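# Separate the green wire from the other wires

## Task

Put the green wire down on its own on the table, at least one hand's width clear of every other wire. It has to stay that way once the robot lets go. Any wire left hanging over the table edge may make the task count as failed.

## Robot and tools

ROBOT AND FRAME. There are two arms, left_arm and right_arm, each with a two-finger gripper. The scene frame has its origin at table-top height, halfway between the two nominal arm bases and roughly 5 to 10 cm in from the near table edge. +x points out over the table, +z points up, and left_arm sits on the +y side. Arm names do not match the left and right of the camera images. The calibrated bases are: left_arm at (-0.005, +0.324, 0) m and right_arm at (+0.003, -0.270, +0.004) m, both very nearly unrotated. A gripper's fingers point along its own +z axis and close along its own y axis. end_effector_position is the spot between the finger pads, about 1 cm short of the tips.

RESULTS. Each result gives, per arm, end_effector_position (metres) and end_effector_quat_wxyz in the scene frame. These readings can be off by a few centimetres, more at long reach. It also gives Hand target (the last commanded pose after clipping, which is where the next offsets start), Tool commands, grip_measured, Joint positions (the last number is the finger opening in m), Joint velocities (may read "within noise" or be left out) and joint torques. Torques include the arm's own weight, carry offsets and noise, and joints 1 to 3 wrap sign at ±28 N m. Calls that ran actions also list positions at some control steps.

execute_actions(actions, cameras). actions is a list of actions. Each action is a list of up to 15 rows, one row per 1/30 s step, and each action lasts 0.5 s. If an action has fewer rows, its last row is held. Every row has 14 numbers in [-1, 1], always for both arms: dx, dy, dz, rx, ry, rz, opening for left_arm, then the same seven for right_arm. The first six numbers of each arm are an offset from that arm's Hand target as it stood when the action began, along the Hand target's own axes. They are not counted from the previous row. Scale: 1.0 = 0.6 m or 180 degrees. rx, ry, rz form one rotation vector. Sending the same offset again moves the arm further. Opening is absolute: +1 is fully open (0.093 m), -1 is closed. Six zeros re-command an arm's current Hand target. A 0 in the opening slot is a real command, so resend the present opening to leave a gripper alone. Images come back only when actions is empty or cameras names them. cameras can be ["all"], [] or a list of names: cam_head_left, cam_head_right, cam_high, cam_low, cam_left_wrist, cam_right_wrist (each 896x504). An unknown name invalidates the call.

move(target, speed, blend, opening_speed, grip_force, blocking, cameras). target is one 14-number row in the same layout and scale, or a list of up to 15 such rows. Every row is an offset from the same starting Hand targets, in their own axes. The grippers follow straight paths, and all arms finish together. A move runs at least 0.5 s and at most 10 s in total. speed is the top path speed in m/s, 0.002 to 2.9, default 0.25, with turning up to twice that value in rad/s; give one value, or one per target. blend, in m, rounds the corners at intermediate targets; 0 means stop at each one. opening_speed is a rate on the -1..+1 scale per second, at least 0.2. grip_force is a per-pad limit of 10 to 50 N. It stays set until changed, and lower values close slowly. blocking=false returns after about 0.5 s while the move keeps running. Paths do not avoid obstacles or the other arm. Faster moves lag and stray more and hit harder. The result adds a "move:" line: done (within 10 mm and 2 degrees), off_target, moving, held or fault, plus limits=paced (pose clipped) or limits=held (steps withheld).

wait(seconds 0 to 10) lets the scene run with the last commands held. stop brakes a running move. zoom_image(camera, region [x0, y0, x1, y1], pixels from the top-left, at most 504x504) enlarges a region of the newest image of that camera. read_manual gives licence text only. finished_scene(scene) ends the current scene permanently and takes that scene's number. Make no further call in the same reply.

CONTROL BEHAVIOUR. Each step, the commanded orientation is clipped to within 40 degrees of the measured one. Friction and gravity can leave the gripper short, low or tilted. Check the pose after every move and correct any tilt. Waiting does not close that gap. Re-send the pose, or add the missing distance as an offset. Small moves may fail or go sideways. An arm blocked by something keeps pushing until you command it back past its gripper. Keep paths away from an arm's own base, because passing close can flip its shoulder posture.

GRIPPING. grip_measured runs from +1 (open) to -1 (closed). The pads meet near -0.94, and each millimetre of object width adds about 0.0208. Readings may sit up to 0.02 too open. To hold, keep sending the closing value. To release, send a value well above the object's width reading. Squeeze is about 50 to 65 N per pad, with a brief spike at first contact.

HEAT. Holding loads, staying stretched out or pushing at unreachable poses heats motors. At 75 °C a MOTOR HOT line appears. At 90 °C the arm folds and idles, and at 100 °C it collapses.

AVOID. Do not let any wire dangle off or fall from the table. Do not drop things or release them while they move. Avoid hard or fast contact and heavy pushing. Do not press the arms or grippers against each other, including closing one gripper on the other's fingers. Keep strain off the wrist camera cables. Do not strike the fixtures: the bar under the bases, the plate behind it and the low rail, which can stand up to about 3 cm above the table. Objects may occasionally get nudged by outside pushes.

Each tool is called after "Emit:" by a JSON object that holds its "op" and its "data".

## Session

Emit:
{"op": "execute_actions", "data": {"actions": []}}

Scene clock: 0.00 s.
left_arm: end_effector_position=(+0.3065, -0.0058, +0.2799) grip_measured=-0.932 end_effector_quat_wxyz=(+0.510, +0.524, +0.533, -0.426) | right_arm: end_effector_position=(+0.3940, -0.2749, +0.3905) grip_measured=+1.000 end_effector_quat_wxyz=(+0.693, +0.005, +0.721, -0.007)
Joint positions: left_arm=[-0.528 1.572 1.087 0.257 0.93 0.279 0] | right_arm=[0 1.047 1.047 0 0 0 0.093]
Joint velocities: within noise
Joint torques (N m): no reading
Heat: left arm: 28 °C; right arm: 27 °C.
Hand target: left_arm +0.3042, -0.0062, +0.2963; +0.526, +0.528, +0.514, -0.424 | right_arm +0.3898, -0.2749, +0.4079; +0.710, +0.005, +0.704, -0.008
Tool commands: left_gripper/opening=-0.937506 right_gripper/opening=+1.0

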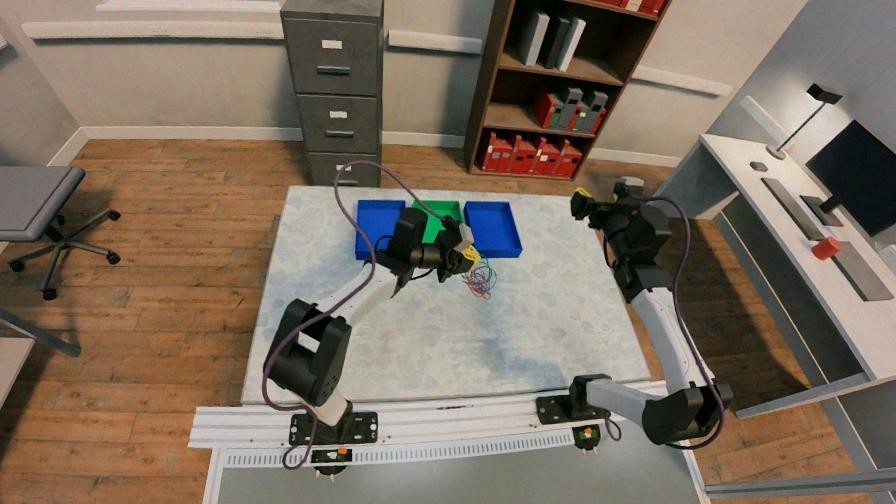

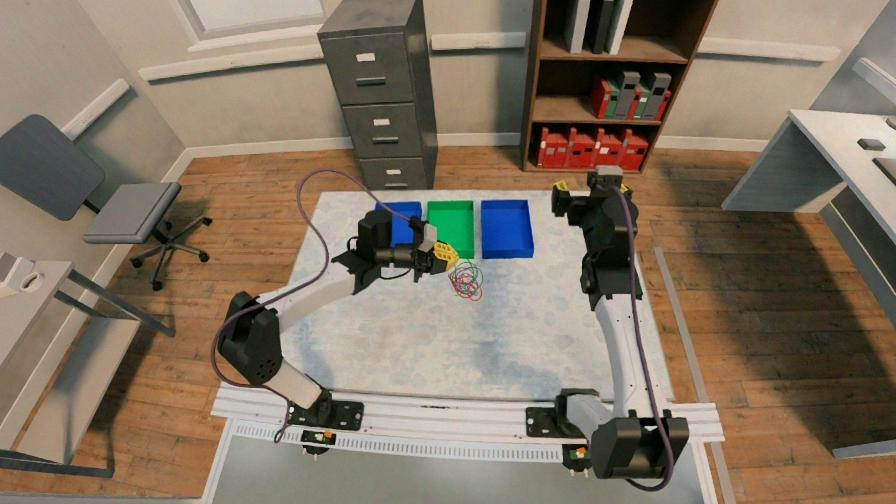

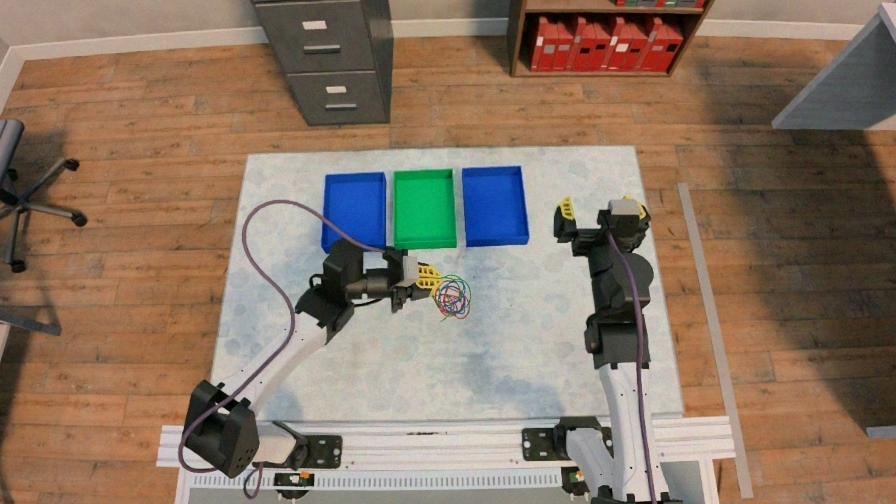

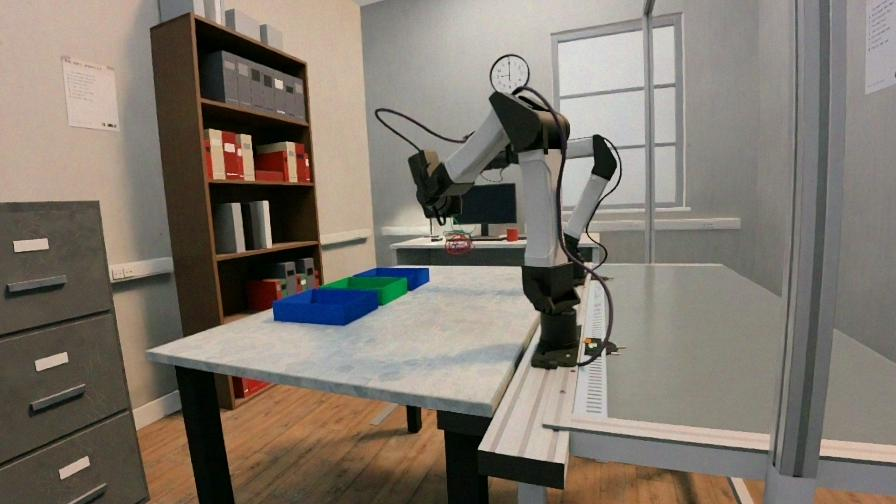

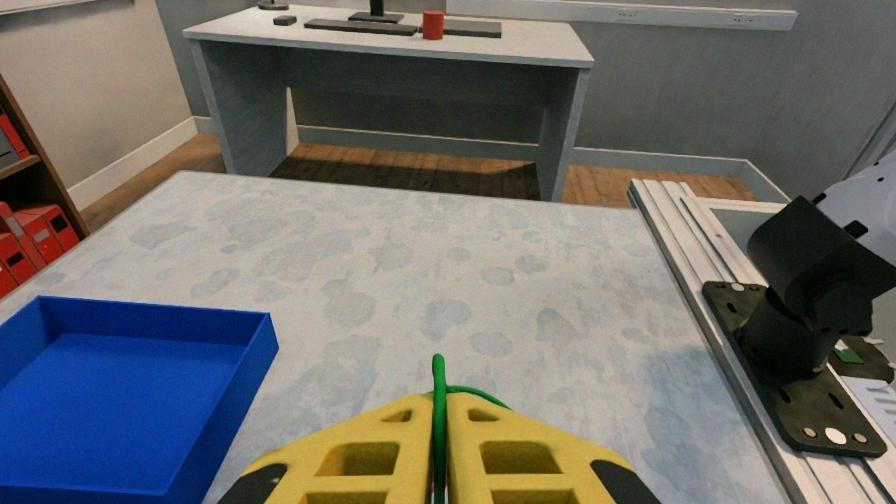

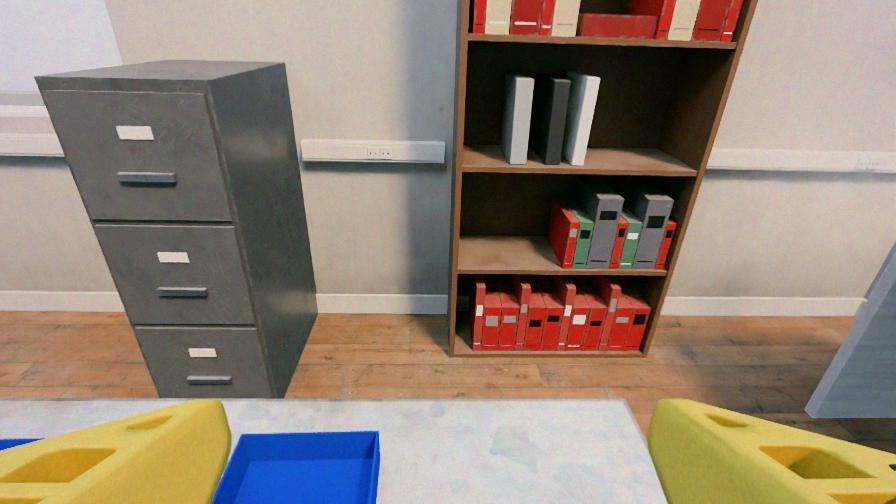

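Emit:
{"op": "zoom_image", "data": {"camera": "cam_high", "region": [380, 230, 520, 340]}}

Emit:
{"op": "zoom_image", "data": {"camera": "cam_low", "region": [380, 160, 540, 280]}}

Emit:
{"op": "zoom_image", "data": {"camera": "cam_head_right", "region": [400, 220, 520, 320]}}

Emit:
{"op": "zoom_image", "data": {"camera": "cam_head_left", "region": [430, 230, 530, 310]}}

Scaled by 3.600 from the camera's 896x504 image, which has a finer 1280x720 frame.

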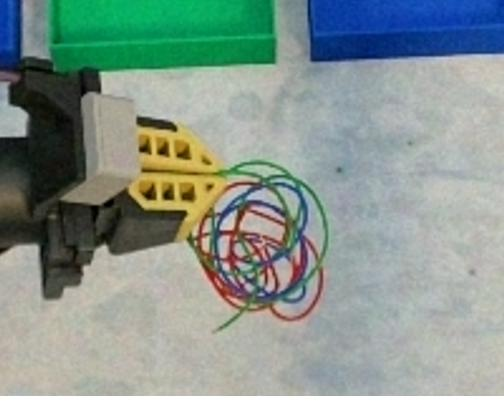

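Scaled by 3.150 from the camera's 896x504 image, which has a finer 1280x720 frame.

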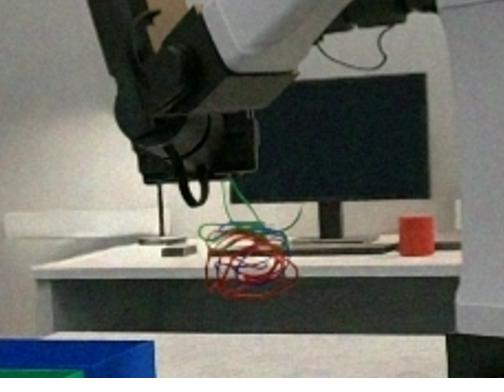

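Scaled by 4.200 from the camera's 896x504 image, which has a finer 1280x720 frame.

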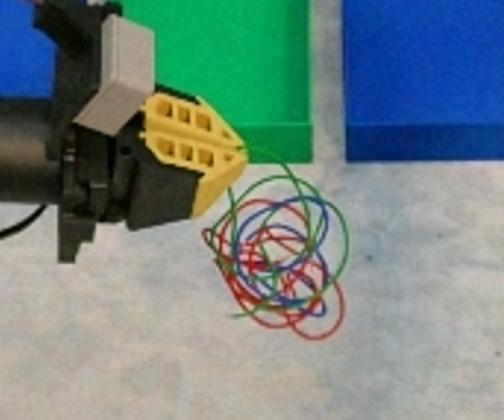

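Scaled by 5.040 from the camera's 896x504 image, which has a finer 1280x720 frame.

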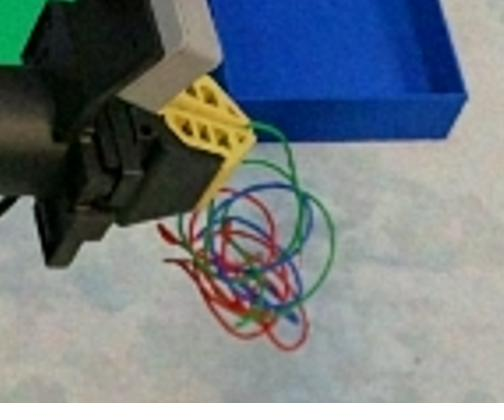

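Emit:
{"op": "move", "data": {"target": [0,0,0,0,0,0,-0.9375,0.25,0.0,-0.15,-0.5,0,0,1.0], "cameras": ["all"]}}

Scene clock: 8.80 s.
left_arm: end_effector_position=(+0.3065, -0.0058, +0.2799) grip_measured=-0.932 end_effector_quat_wxyz=(+0.510, +0.524, +0.533, -0.426) | right_arm: end_effector_position=(+0.3063, -0.2742, +0.2483) grip_measured=+1.000 end_effector_quat_wxyz=(+0.612, -0.301, +0.651, +0.333)
Joint positions: left_arm=[-0.528 1.572 1.087 0.257 0.93 0.279 0] | right_arm=[-0.612 1.226 0.618 0.413 -1.561 -0.16 0.093]
Joint torques (N m): left_arm=[0.01 -6.93 9.54 1.96 0.26 0.1] | right_arm=[-0.99 -5.59 8.25 1.54 -0.28 -0.2]
Heat: left arm: 29 °C; right arm: 28 °C.
Hand target: left_arm +0.3042, -0.0062, +0.2963; +0.526, +0.528, +0.514, -0.424 | right_arm +0.3010, -0.2739, +0.2572; +0.505, -0.499, +0.503, +0.493
Off the commanded pose: left_arm 0.017 m, 3 deg | right_arm 0.010 m, 36 deg.
joint sent to its limit (right arm) — joint 5 (wrist yaw), lower limit. The joint targets are off in orientation, not in position.
move: off_target (left_arm, right_arm)

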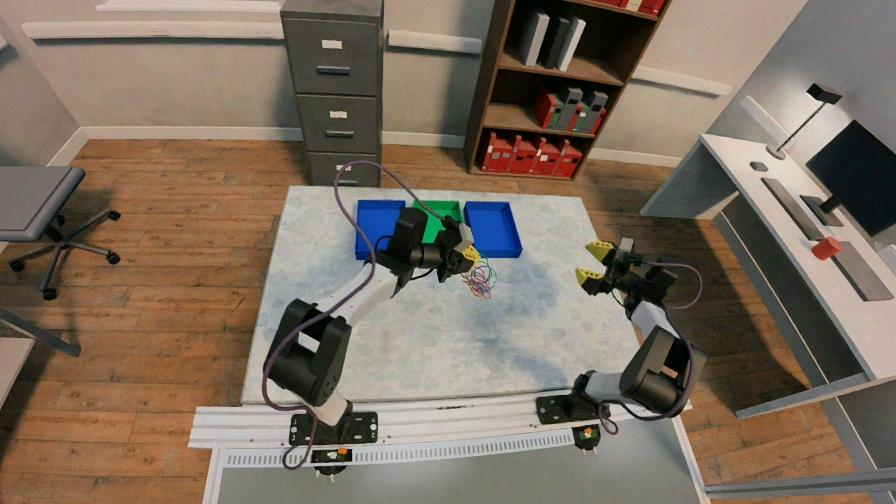

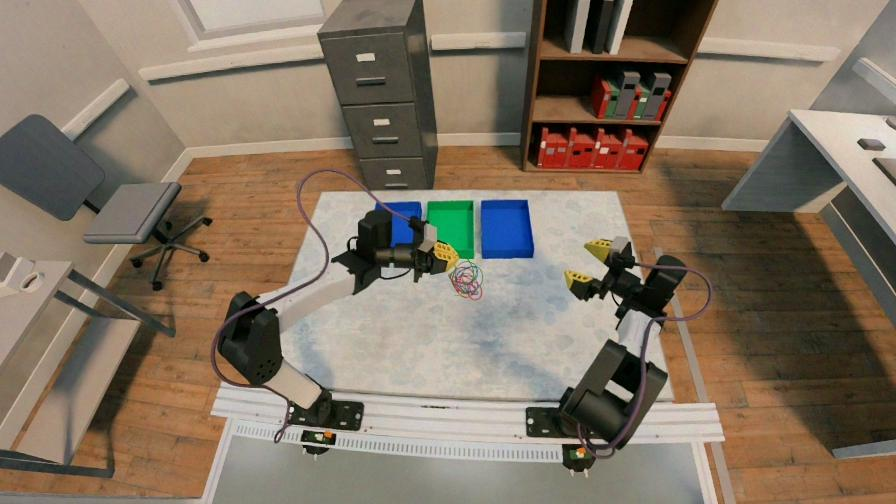

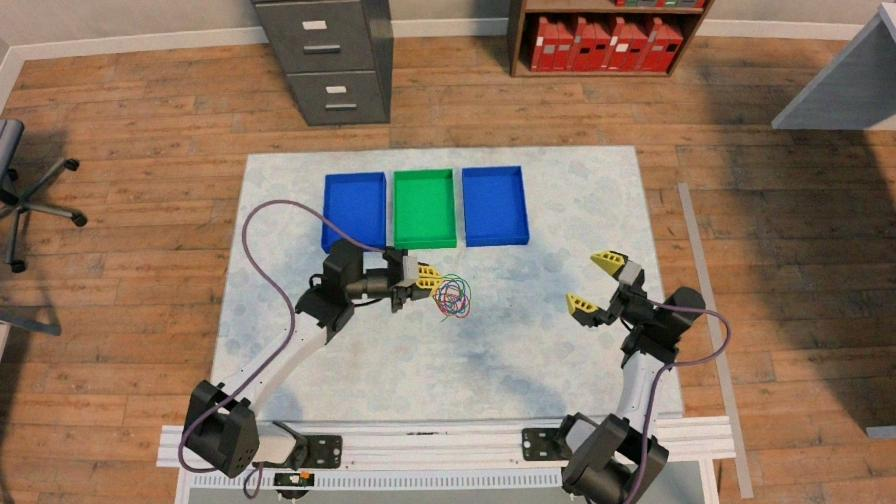

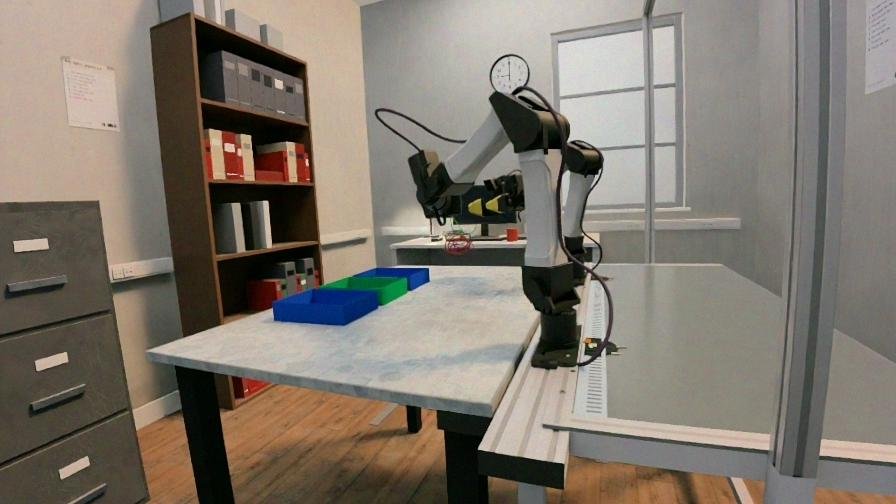

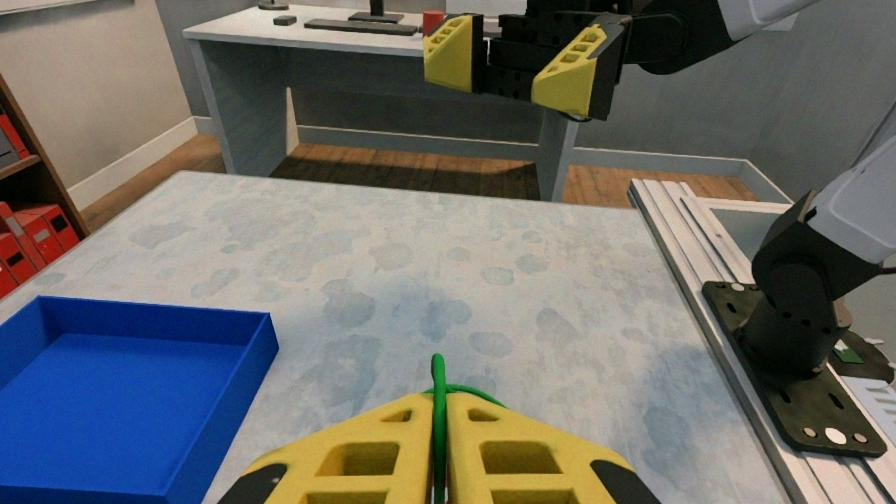

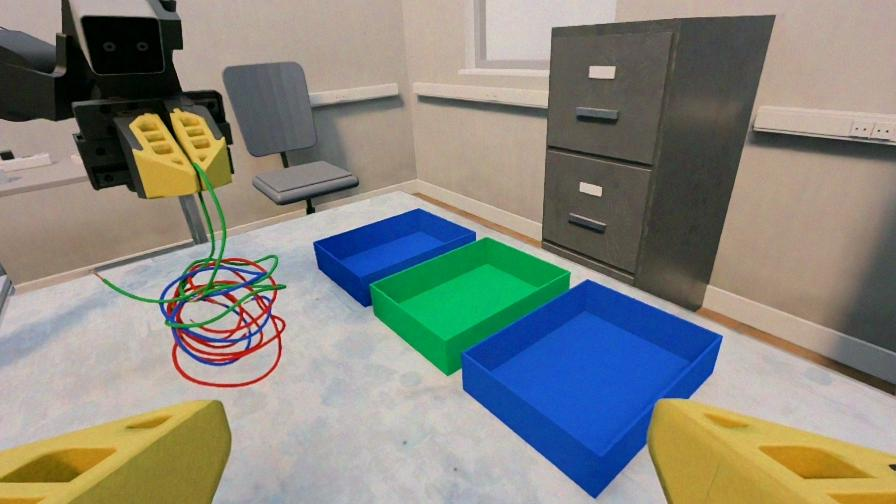

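Emit:
{"op": "zoom_image", "data": {"camera": "cam_right_wrist", "region": [80, 150, 320, 400]}}

Scaled by 2.016 from the camera's 896x504 image, which has a finer 1280x720 frame.

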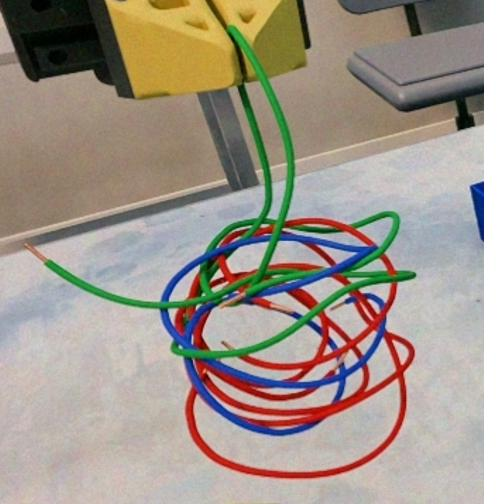

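Emit:
{"op": "move", "data": {"target": [0,0,0,0,0,0,-0.9375,0.195,0.0417,0.2667,0.0871,-0.0871,0.4945,-0.2], "cameras": ["cam_high","cam_low","cam_left_wrist","cam_right_wrist"]}}

Scene clock: 28.50 s.
left_arm: end_effector_position=(+0.3065, -0.0058, +0.2799) grip_measured=-0.932 end_effector_quat_wxyz=(+0.510, +0.524, +0.533, -0.426) | right_arm: end_effector_position=(+0.2797, -0.1154, +0.1351) grip_measured=-0.198 end_effector_quat_wxyz=(+0.117, +0.138, +0.701, +0.689)
Joint positions: left_arm=[-0.528 1.572 1.087 0.257 0.93 0.279 0] | right_arm=[0.001 1.642 0.233 1.395 -1.223 1.548 0.036]
Joint torques (N m): left_arm=[0.02 -6.94 9.54 1.96 0.26 0.1] | right_arm=[0.05 -3.1 4.94 2.29 0.04 0.11]
Heat: left arm: 33 °C; right arm: 29 °C.
Hand target: left_arm +0.3042, -0.0062, +0.2963; +0.526, +0.528, +0.514, -0.424 | right_arm +0.2796, -0.1140, +0.1393; +0.132, +0.126, +0.696, +0.694
Off the commanded pose: left_arm 0.017 m, 3 deg | right_arm 0.004 m, 2 deg.
move: off_target (left_arm)
Images, in order (width x height): cam_high 896x504, cam_low 896x504, cam_left_wrist 896x504, cam_right_wrist 896x504.

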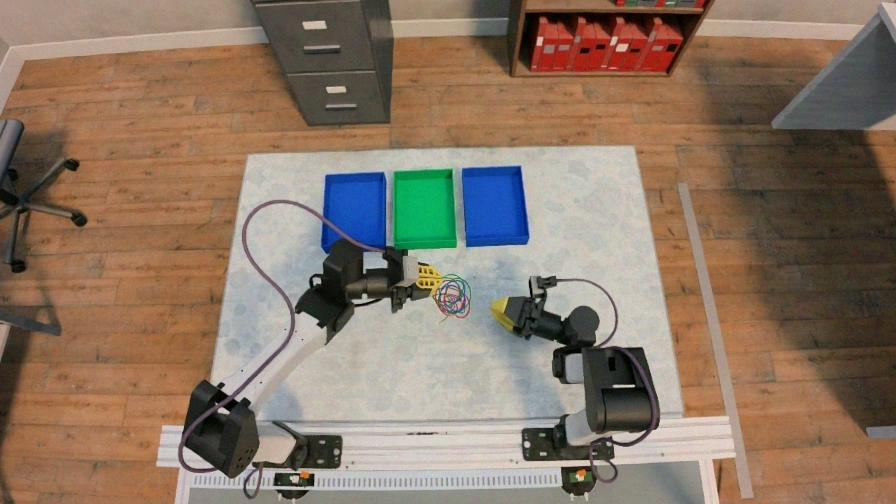

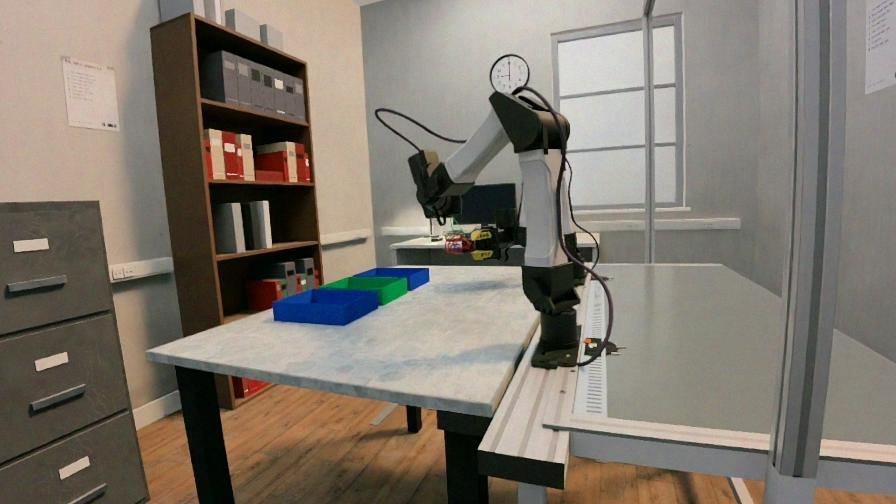

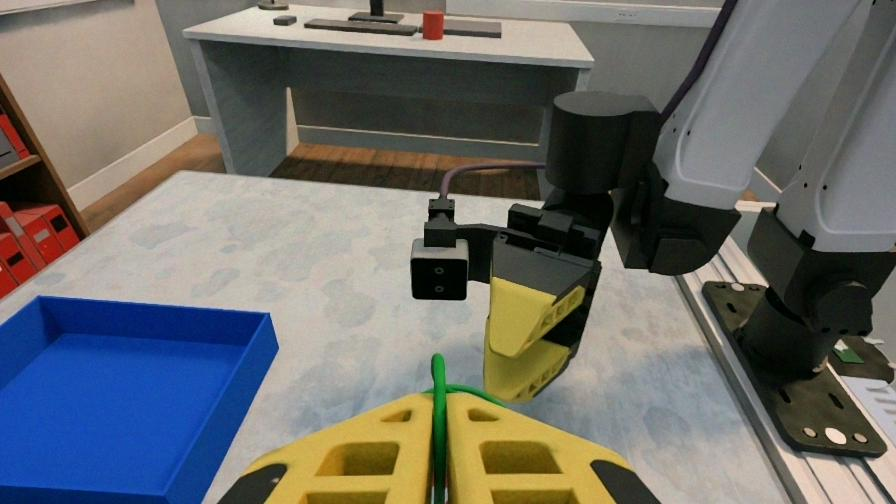

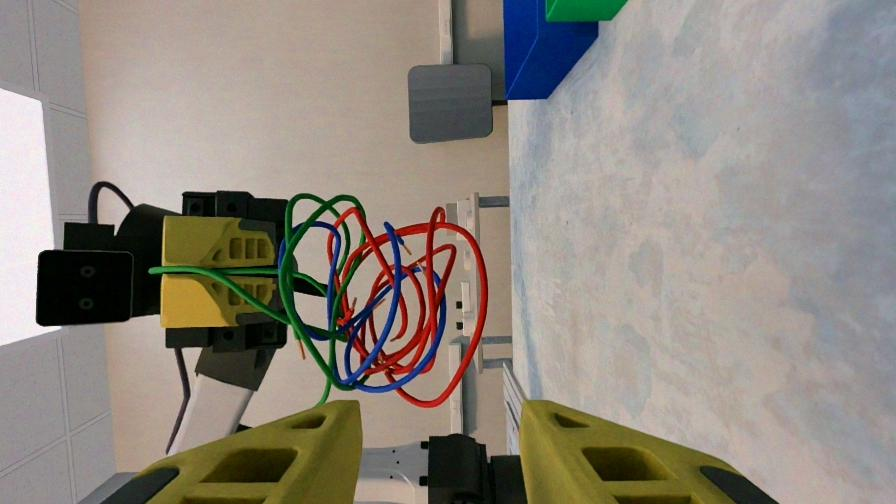

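Emit:
{"op": "move", "data": {"target": [0,0,0,0,0,0,-0.9375,0,0,0.108,0,0,0,-0.2], "cameras": ["cam_high","cam_right_wrist"], "speed": 0.1}}

Scene clock: 32.47 s.
left_arm: end_effector_position=(+0.3065, -0.0058, +0.2799) grip_measured=-0.932 end_effector_quat_wxyz=(+0.510, +0.524, +0.533, -0.426) | right_arm: end_effector_position=(+0.2979, -0.0560, +0.1340) grip_measured=-0.198 end_effector_quat_wxyz=(+0.120, +0.134, +0.701, +0.690)
Joint positions: left_arm=[-0.528 1.572 1.087 0.257 0.93 0.279 0] | right_arm=[0.255 1.728 0.331 1.395 -0.97 1.548 0.036]
Joint torques (N m): left_arm=[0.01 -6.94 9.55 1.96 0.26 0.1] | right_arm=[0.03 -4.04 7.28 2.04 0.09 0.01]
Heat: left arm: 33 °C; right arm: 29 °C.
Hand target: left_arm +0.3042, -0.0062, +0.2963; +0.526, +0.528, +0.514, -0.424 | right_arm +0.3029, -0.0535, +0.1393; +0.132, +0.126, +0.696, +0.694
Off the commanded pose: left_arm 0.017 m, 3 deg | right_arm 0.008 m, 2 deg.
move: off_target (left_arm)
Images, in order (width x height): cam_high 896x504, cam_right_wrist 896x504.

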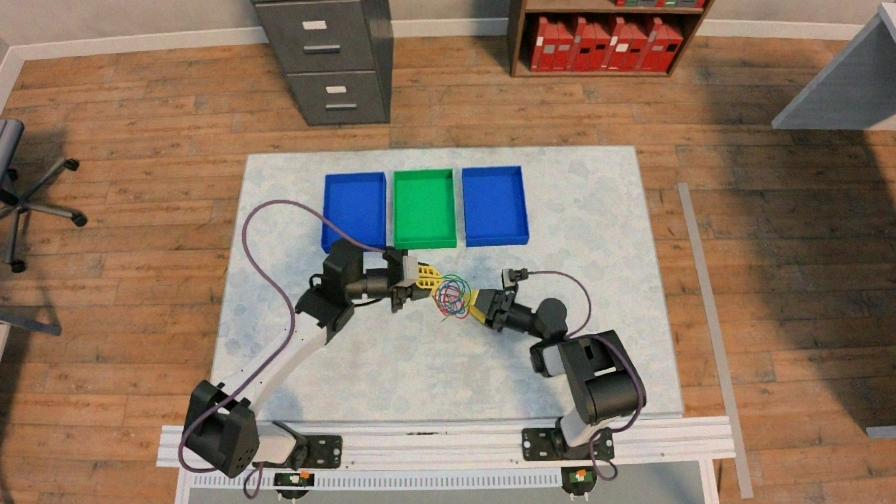

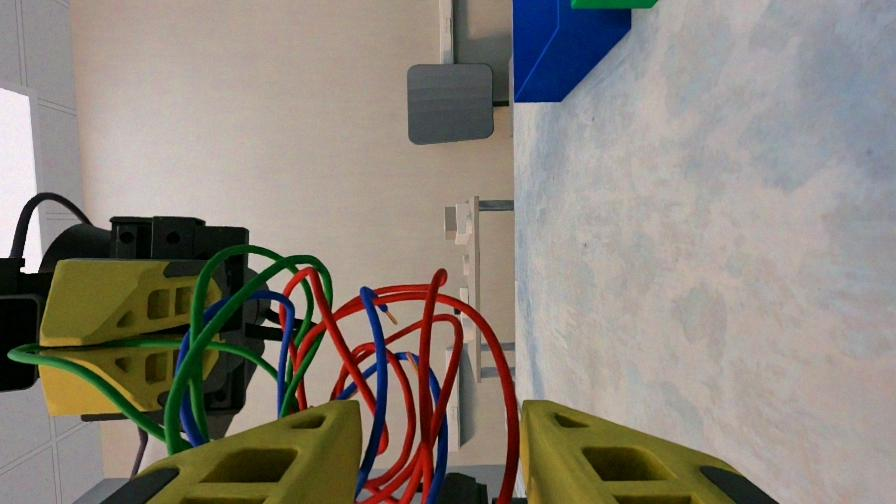

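Emit:
{"op": "move", "data": {"target": [0,0,0,0,0,0,-0.9375,0,0,0,0,0,0,-1], "cameras": ["cam_right_wrist"], "opening_speed": 0.6, "speed": 0.1}}

Scene clock: 35.17 s.
left_arm: end_effector_position=(+0.3065, -0.0058, +0.2799) grip_measured=-0.932 end_effector_quat_wxyz=(+0.510, +0.524, +0.533, -0.426) | right_arm: end_effector_position=(+0.2981, -0.0560, +0.1340) grip_measured=-0.973 end_effector_quat_wxyz=(+0.121, +0.134, +0.701, +0.690)
Joint positions: left_arm=[-0.528 1.572 1.087 0.257 0.93 0.279 0] | right_arm=[0.255 1.728 0.331 1.395 -0.97 1.548 0]
Joint torques (N m): left_arm=[0.01 -6.94 9.54 1.96 0.26 0.1] | right_arm=[0.08 -3.95 7.38 2.04 0.09 0.01]
Heat: left arm: 33 °C; right arm: 29 °C.
Hand target: left_arm +0.3042, -0.0062, +0.2963; +0.526, +0.528, +0.514, -0.424 | right_arm +0.3029, -0.0535, +0.1393; +0.132, +0.126, +0.696, +0.694
Off the commanded pose: left_arm 0.017 m, 3 deg | right_arm 0.008 m, 2 deg.
move: off_target (left_arm)
Images, in order (width x height): cam_right_wrist 896x504.

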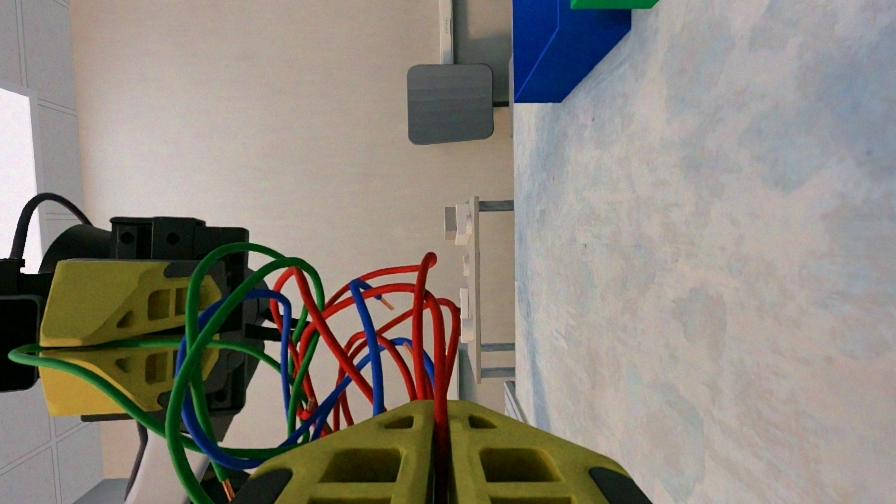

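Emit:
{"op": "move", "data": {"target": [-0.178,0.041,-0.215,0,0,0,-0.9375,0,0,0,0,0,0,-1], "cameras": ["cam_high","cam_low","cam_left_wrist","cam_right_wrist"], "speed": 0.1}}

Scene clock: 39.10 s.
left_arm: end_effector_position=(+0.3088, +0.1106, +0.3926) grip_measured=-0.932 end_effector_quat_wxyz=(+0.503, +0.511, +0.545, -0.436) | right_arm: end_effector_position=(+0.2978, -0.0557, +0.1340) grip_measured=-0.973 end_effector_quat_wxyz=(+0.120, +0.134, +0.701, +0.690)
Joint positions: left_arm=[-0.189 1.447 1.488 -0.476 1.249 0.468 0] | right_arm=[0.257 1.728 0.331 1.395 -0.97 1.548 0]
Joint torques (N m): left_arm=[0.92 -5.2 12.36 1.65 0.63 0.31] | right_arm=[0.03 -3.97 7.49 2.07 0.08 0.01]
Heat: left arm: 33 °C; right arm: 29 °C.
Hand target: left_arm +0.3047, +0.1134, +0.4162; +0.526, +0.528, +0.514, -0.424 | right_arm +0.3029, -0.0534, +0.1393; +0.132, +0.126, +0.696, +0.694
Off the commanded pose: left_arm 0.024 m, 5 deg | right_arm 0.008 m, 2 deg.
move: off_target (left_arm)
Images, in order (width x height): cam_high 896x504, cam_low 896x504, cam_left_wrist 896x504, cam_right_wrist 896x504.

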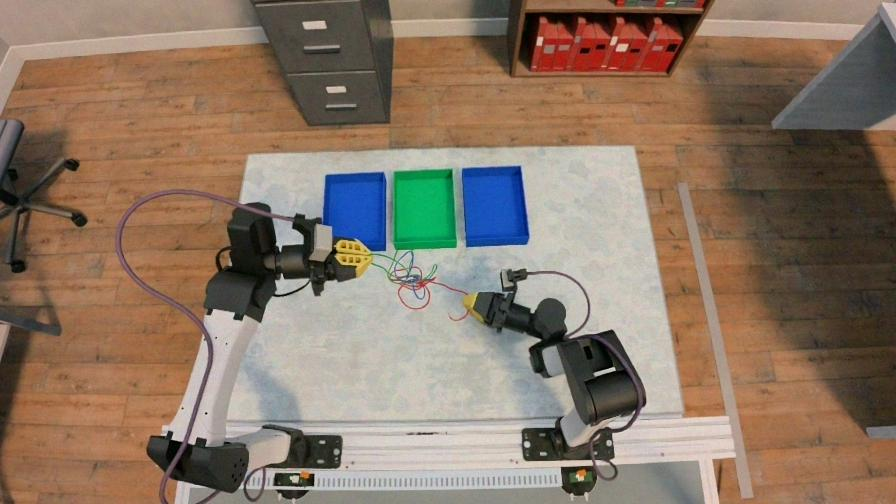

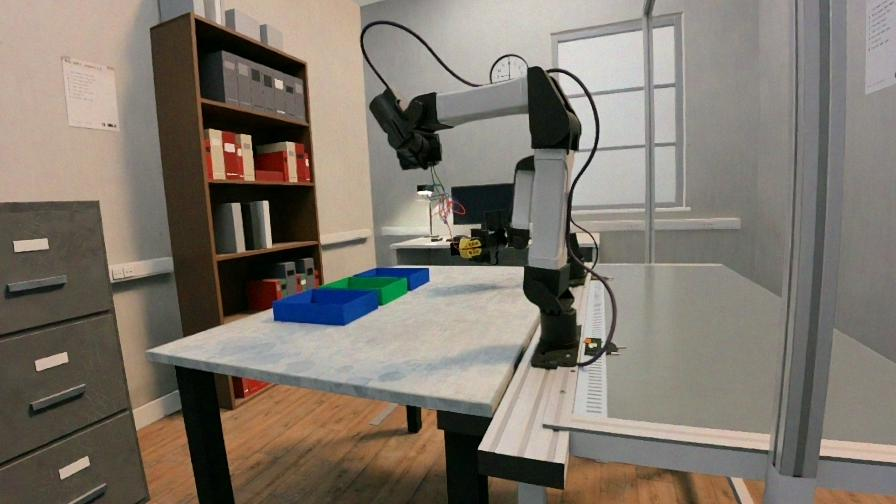

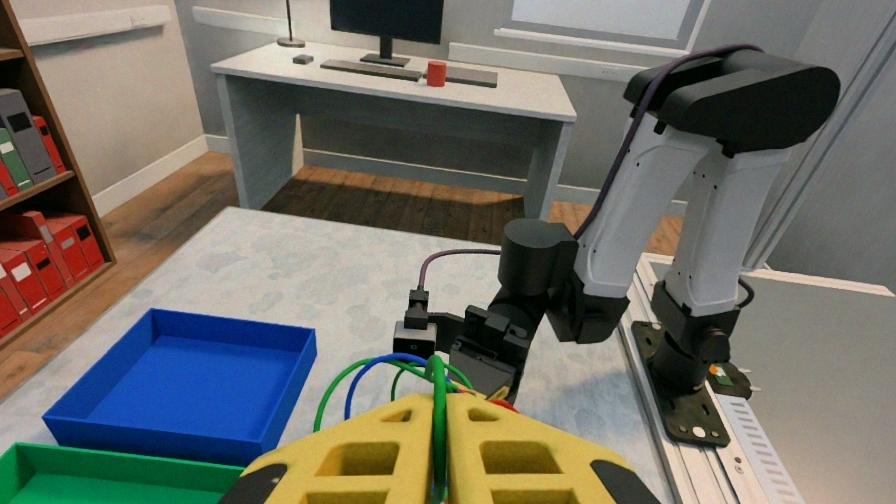

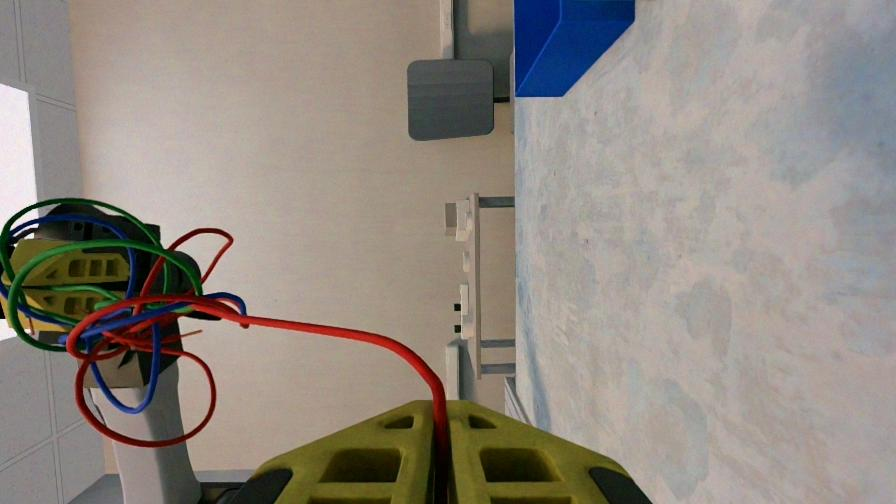

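Emit:
{"op": "zoom_image", "data": {"camera": "cam_high", "region": [320, 220, 510, 340]}}

Emit:
{"op": "zoom_image", "data": {"camera": "cam_right_wrist", "region": [0, 180, 260, 460]}}

Emit:
{"op": "zoom_image", "data": {"camera": "cam_low", "region": [380, 120, 540, 270]}}

Scaled by 2.653 from the camera's 896x504 image, which has a finer 1280x720 frame.

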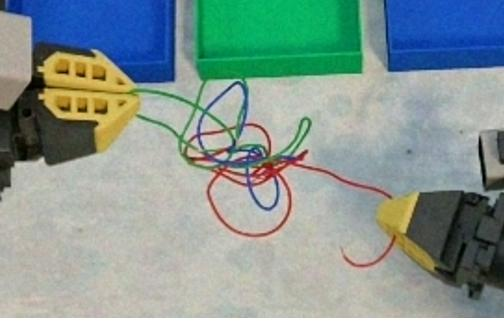

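Scaled by 1.800 from the camera's 896x504 image, which has a finer 1280x720 frame.

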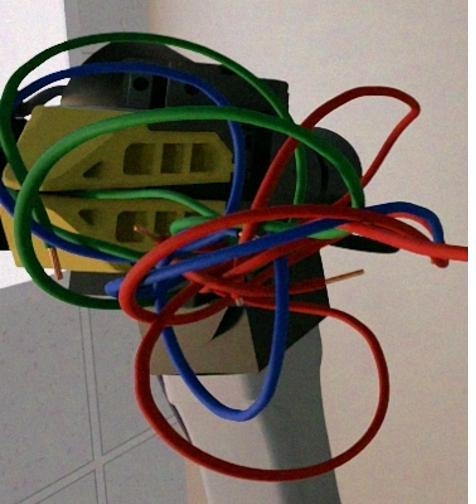

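Scaled by 3.150 from the camera's 896x504 image, which has a finer 1280x720 frame.

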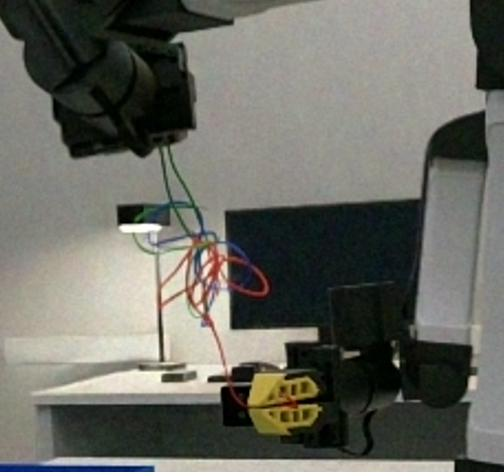

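Emit:
{"op": "move", "data": {"target": [-0.09,0.02,-0.15,0,0,0,-0.9375,0,0,-0.12,0,0,0,-1], "cameras": ["cam_high","cam_low","cam_right_wrist"], "speed": 0.1}}

Emit:
{"op": "zoom_image", "data": {"camera": "cam_high", "region": [300, 200, 520, 340]}}

Emit:
{"op": "zoom_image", "data": {"camera": "cam_right_wrist", "region": [0, 150, 440, 504]}}

Scene clock: 44.60 s.
left_arm: end_effector_position=(+0.3081, +0.1961, +0.4644) grip_measured=-0.932 end_effector_quat_wxyz=(+0.540, +0.485, +0.535, -0.431) | right_arm: end_effector_position=(+0.2777, -0.1177, +0.1258) grip_measured=-0.973 end_effector_quat_wxyz=(+0.104, +0.148, +0.702, +0.689)
Joint positions: left_arm=[0.1 1.6 2.002 -1.193 1.483 0.868 0] | right_arm=[-0.012 1.691 0.224 1.432 -1.241 1.559 0]
Joint torques (N m): left_arm=[0.96 -4.72 10.26 1.06 0.86 0.29] | right_arm=[-1.32 -6.5 4.38 2.22 -0.1 0.09]
Heat: left arm: 34 °C; right arm: 30 °C.
Hand target: left_arm +0.3021, +0.1984, +0.4788; +0.526, +0.528, +0.514, -0.424 | right_arm +0.2771, -0.1207, +0.1393; +0.132, +0.126, +0.696, +0.694
Off the commanded pose: left_arm 0.016 m, 6 deg | right_arm 0.014 m, 4 deg.
move: off_target (left_arm, right_arm)
Images, in order (width x height): cam_high 896x504, cam_low 896x504, cam_right_wrist 896x504.

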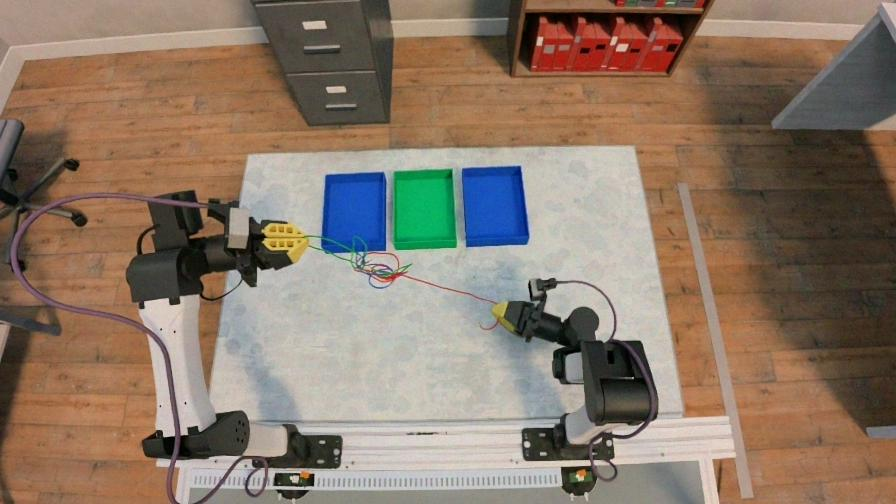

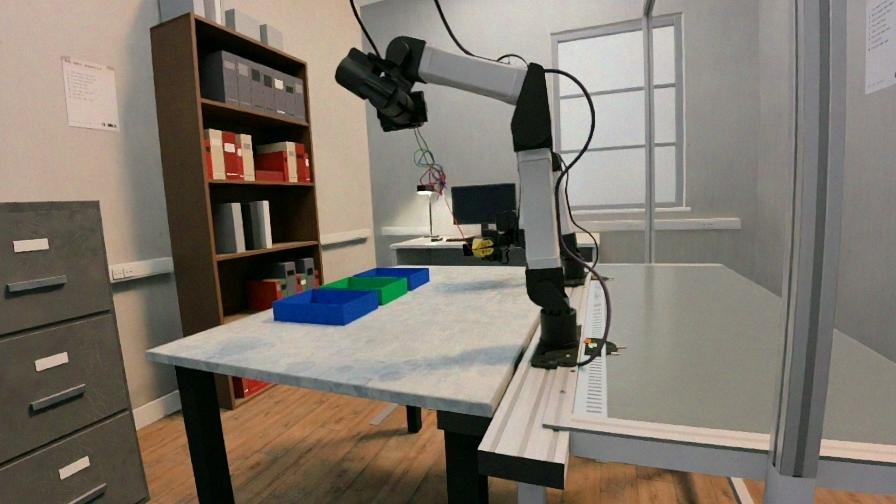

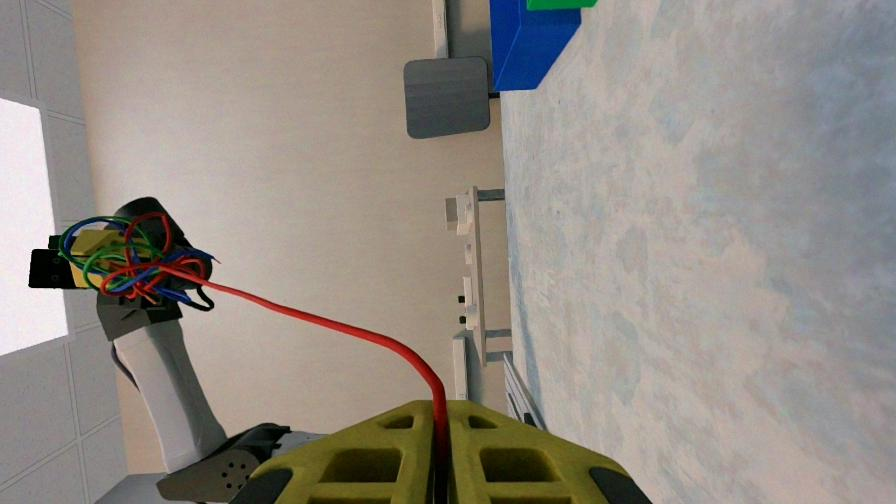

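Scaled by 2.291 from the camera's 896x504 image, which has a finer 1280x720 frame.

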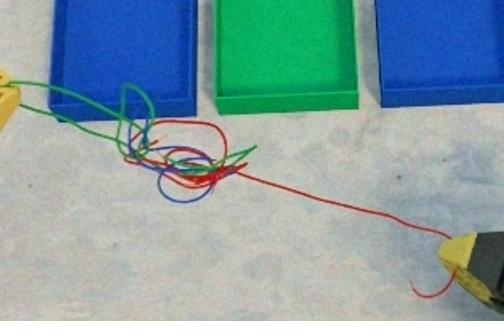

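Scaled by 1.145 from the camera's 896x504 image, which has a finer 1280x720 frame.

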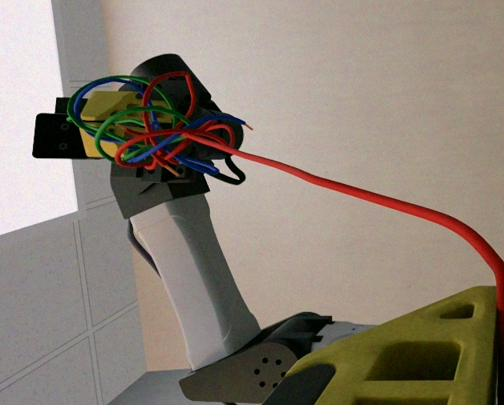

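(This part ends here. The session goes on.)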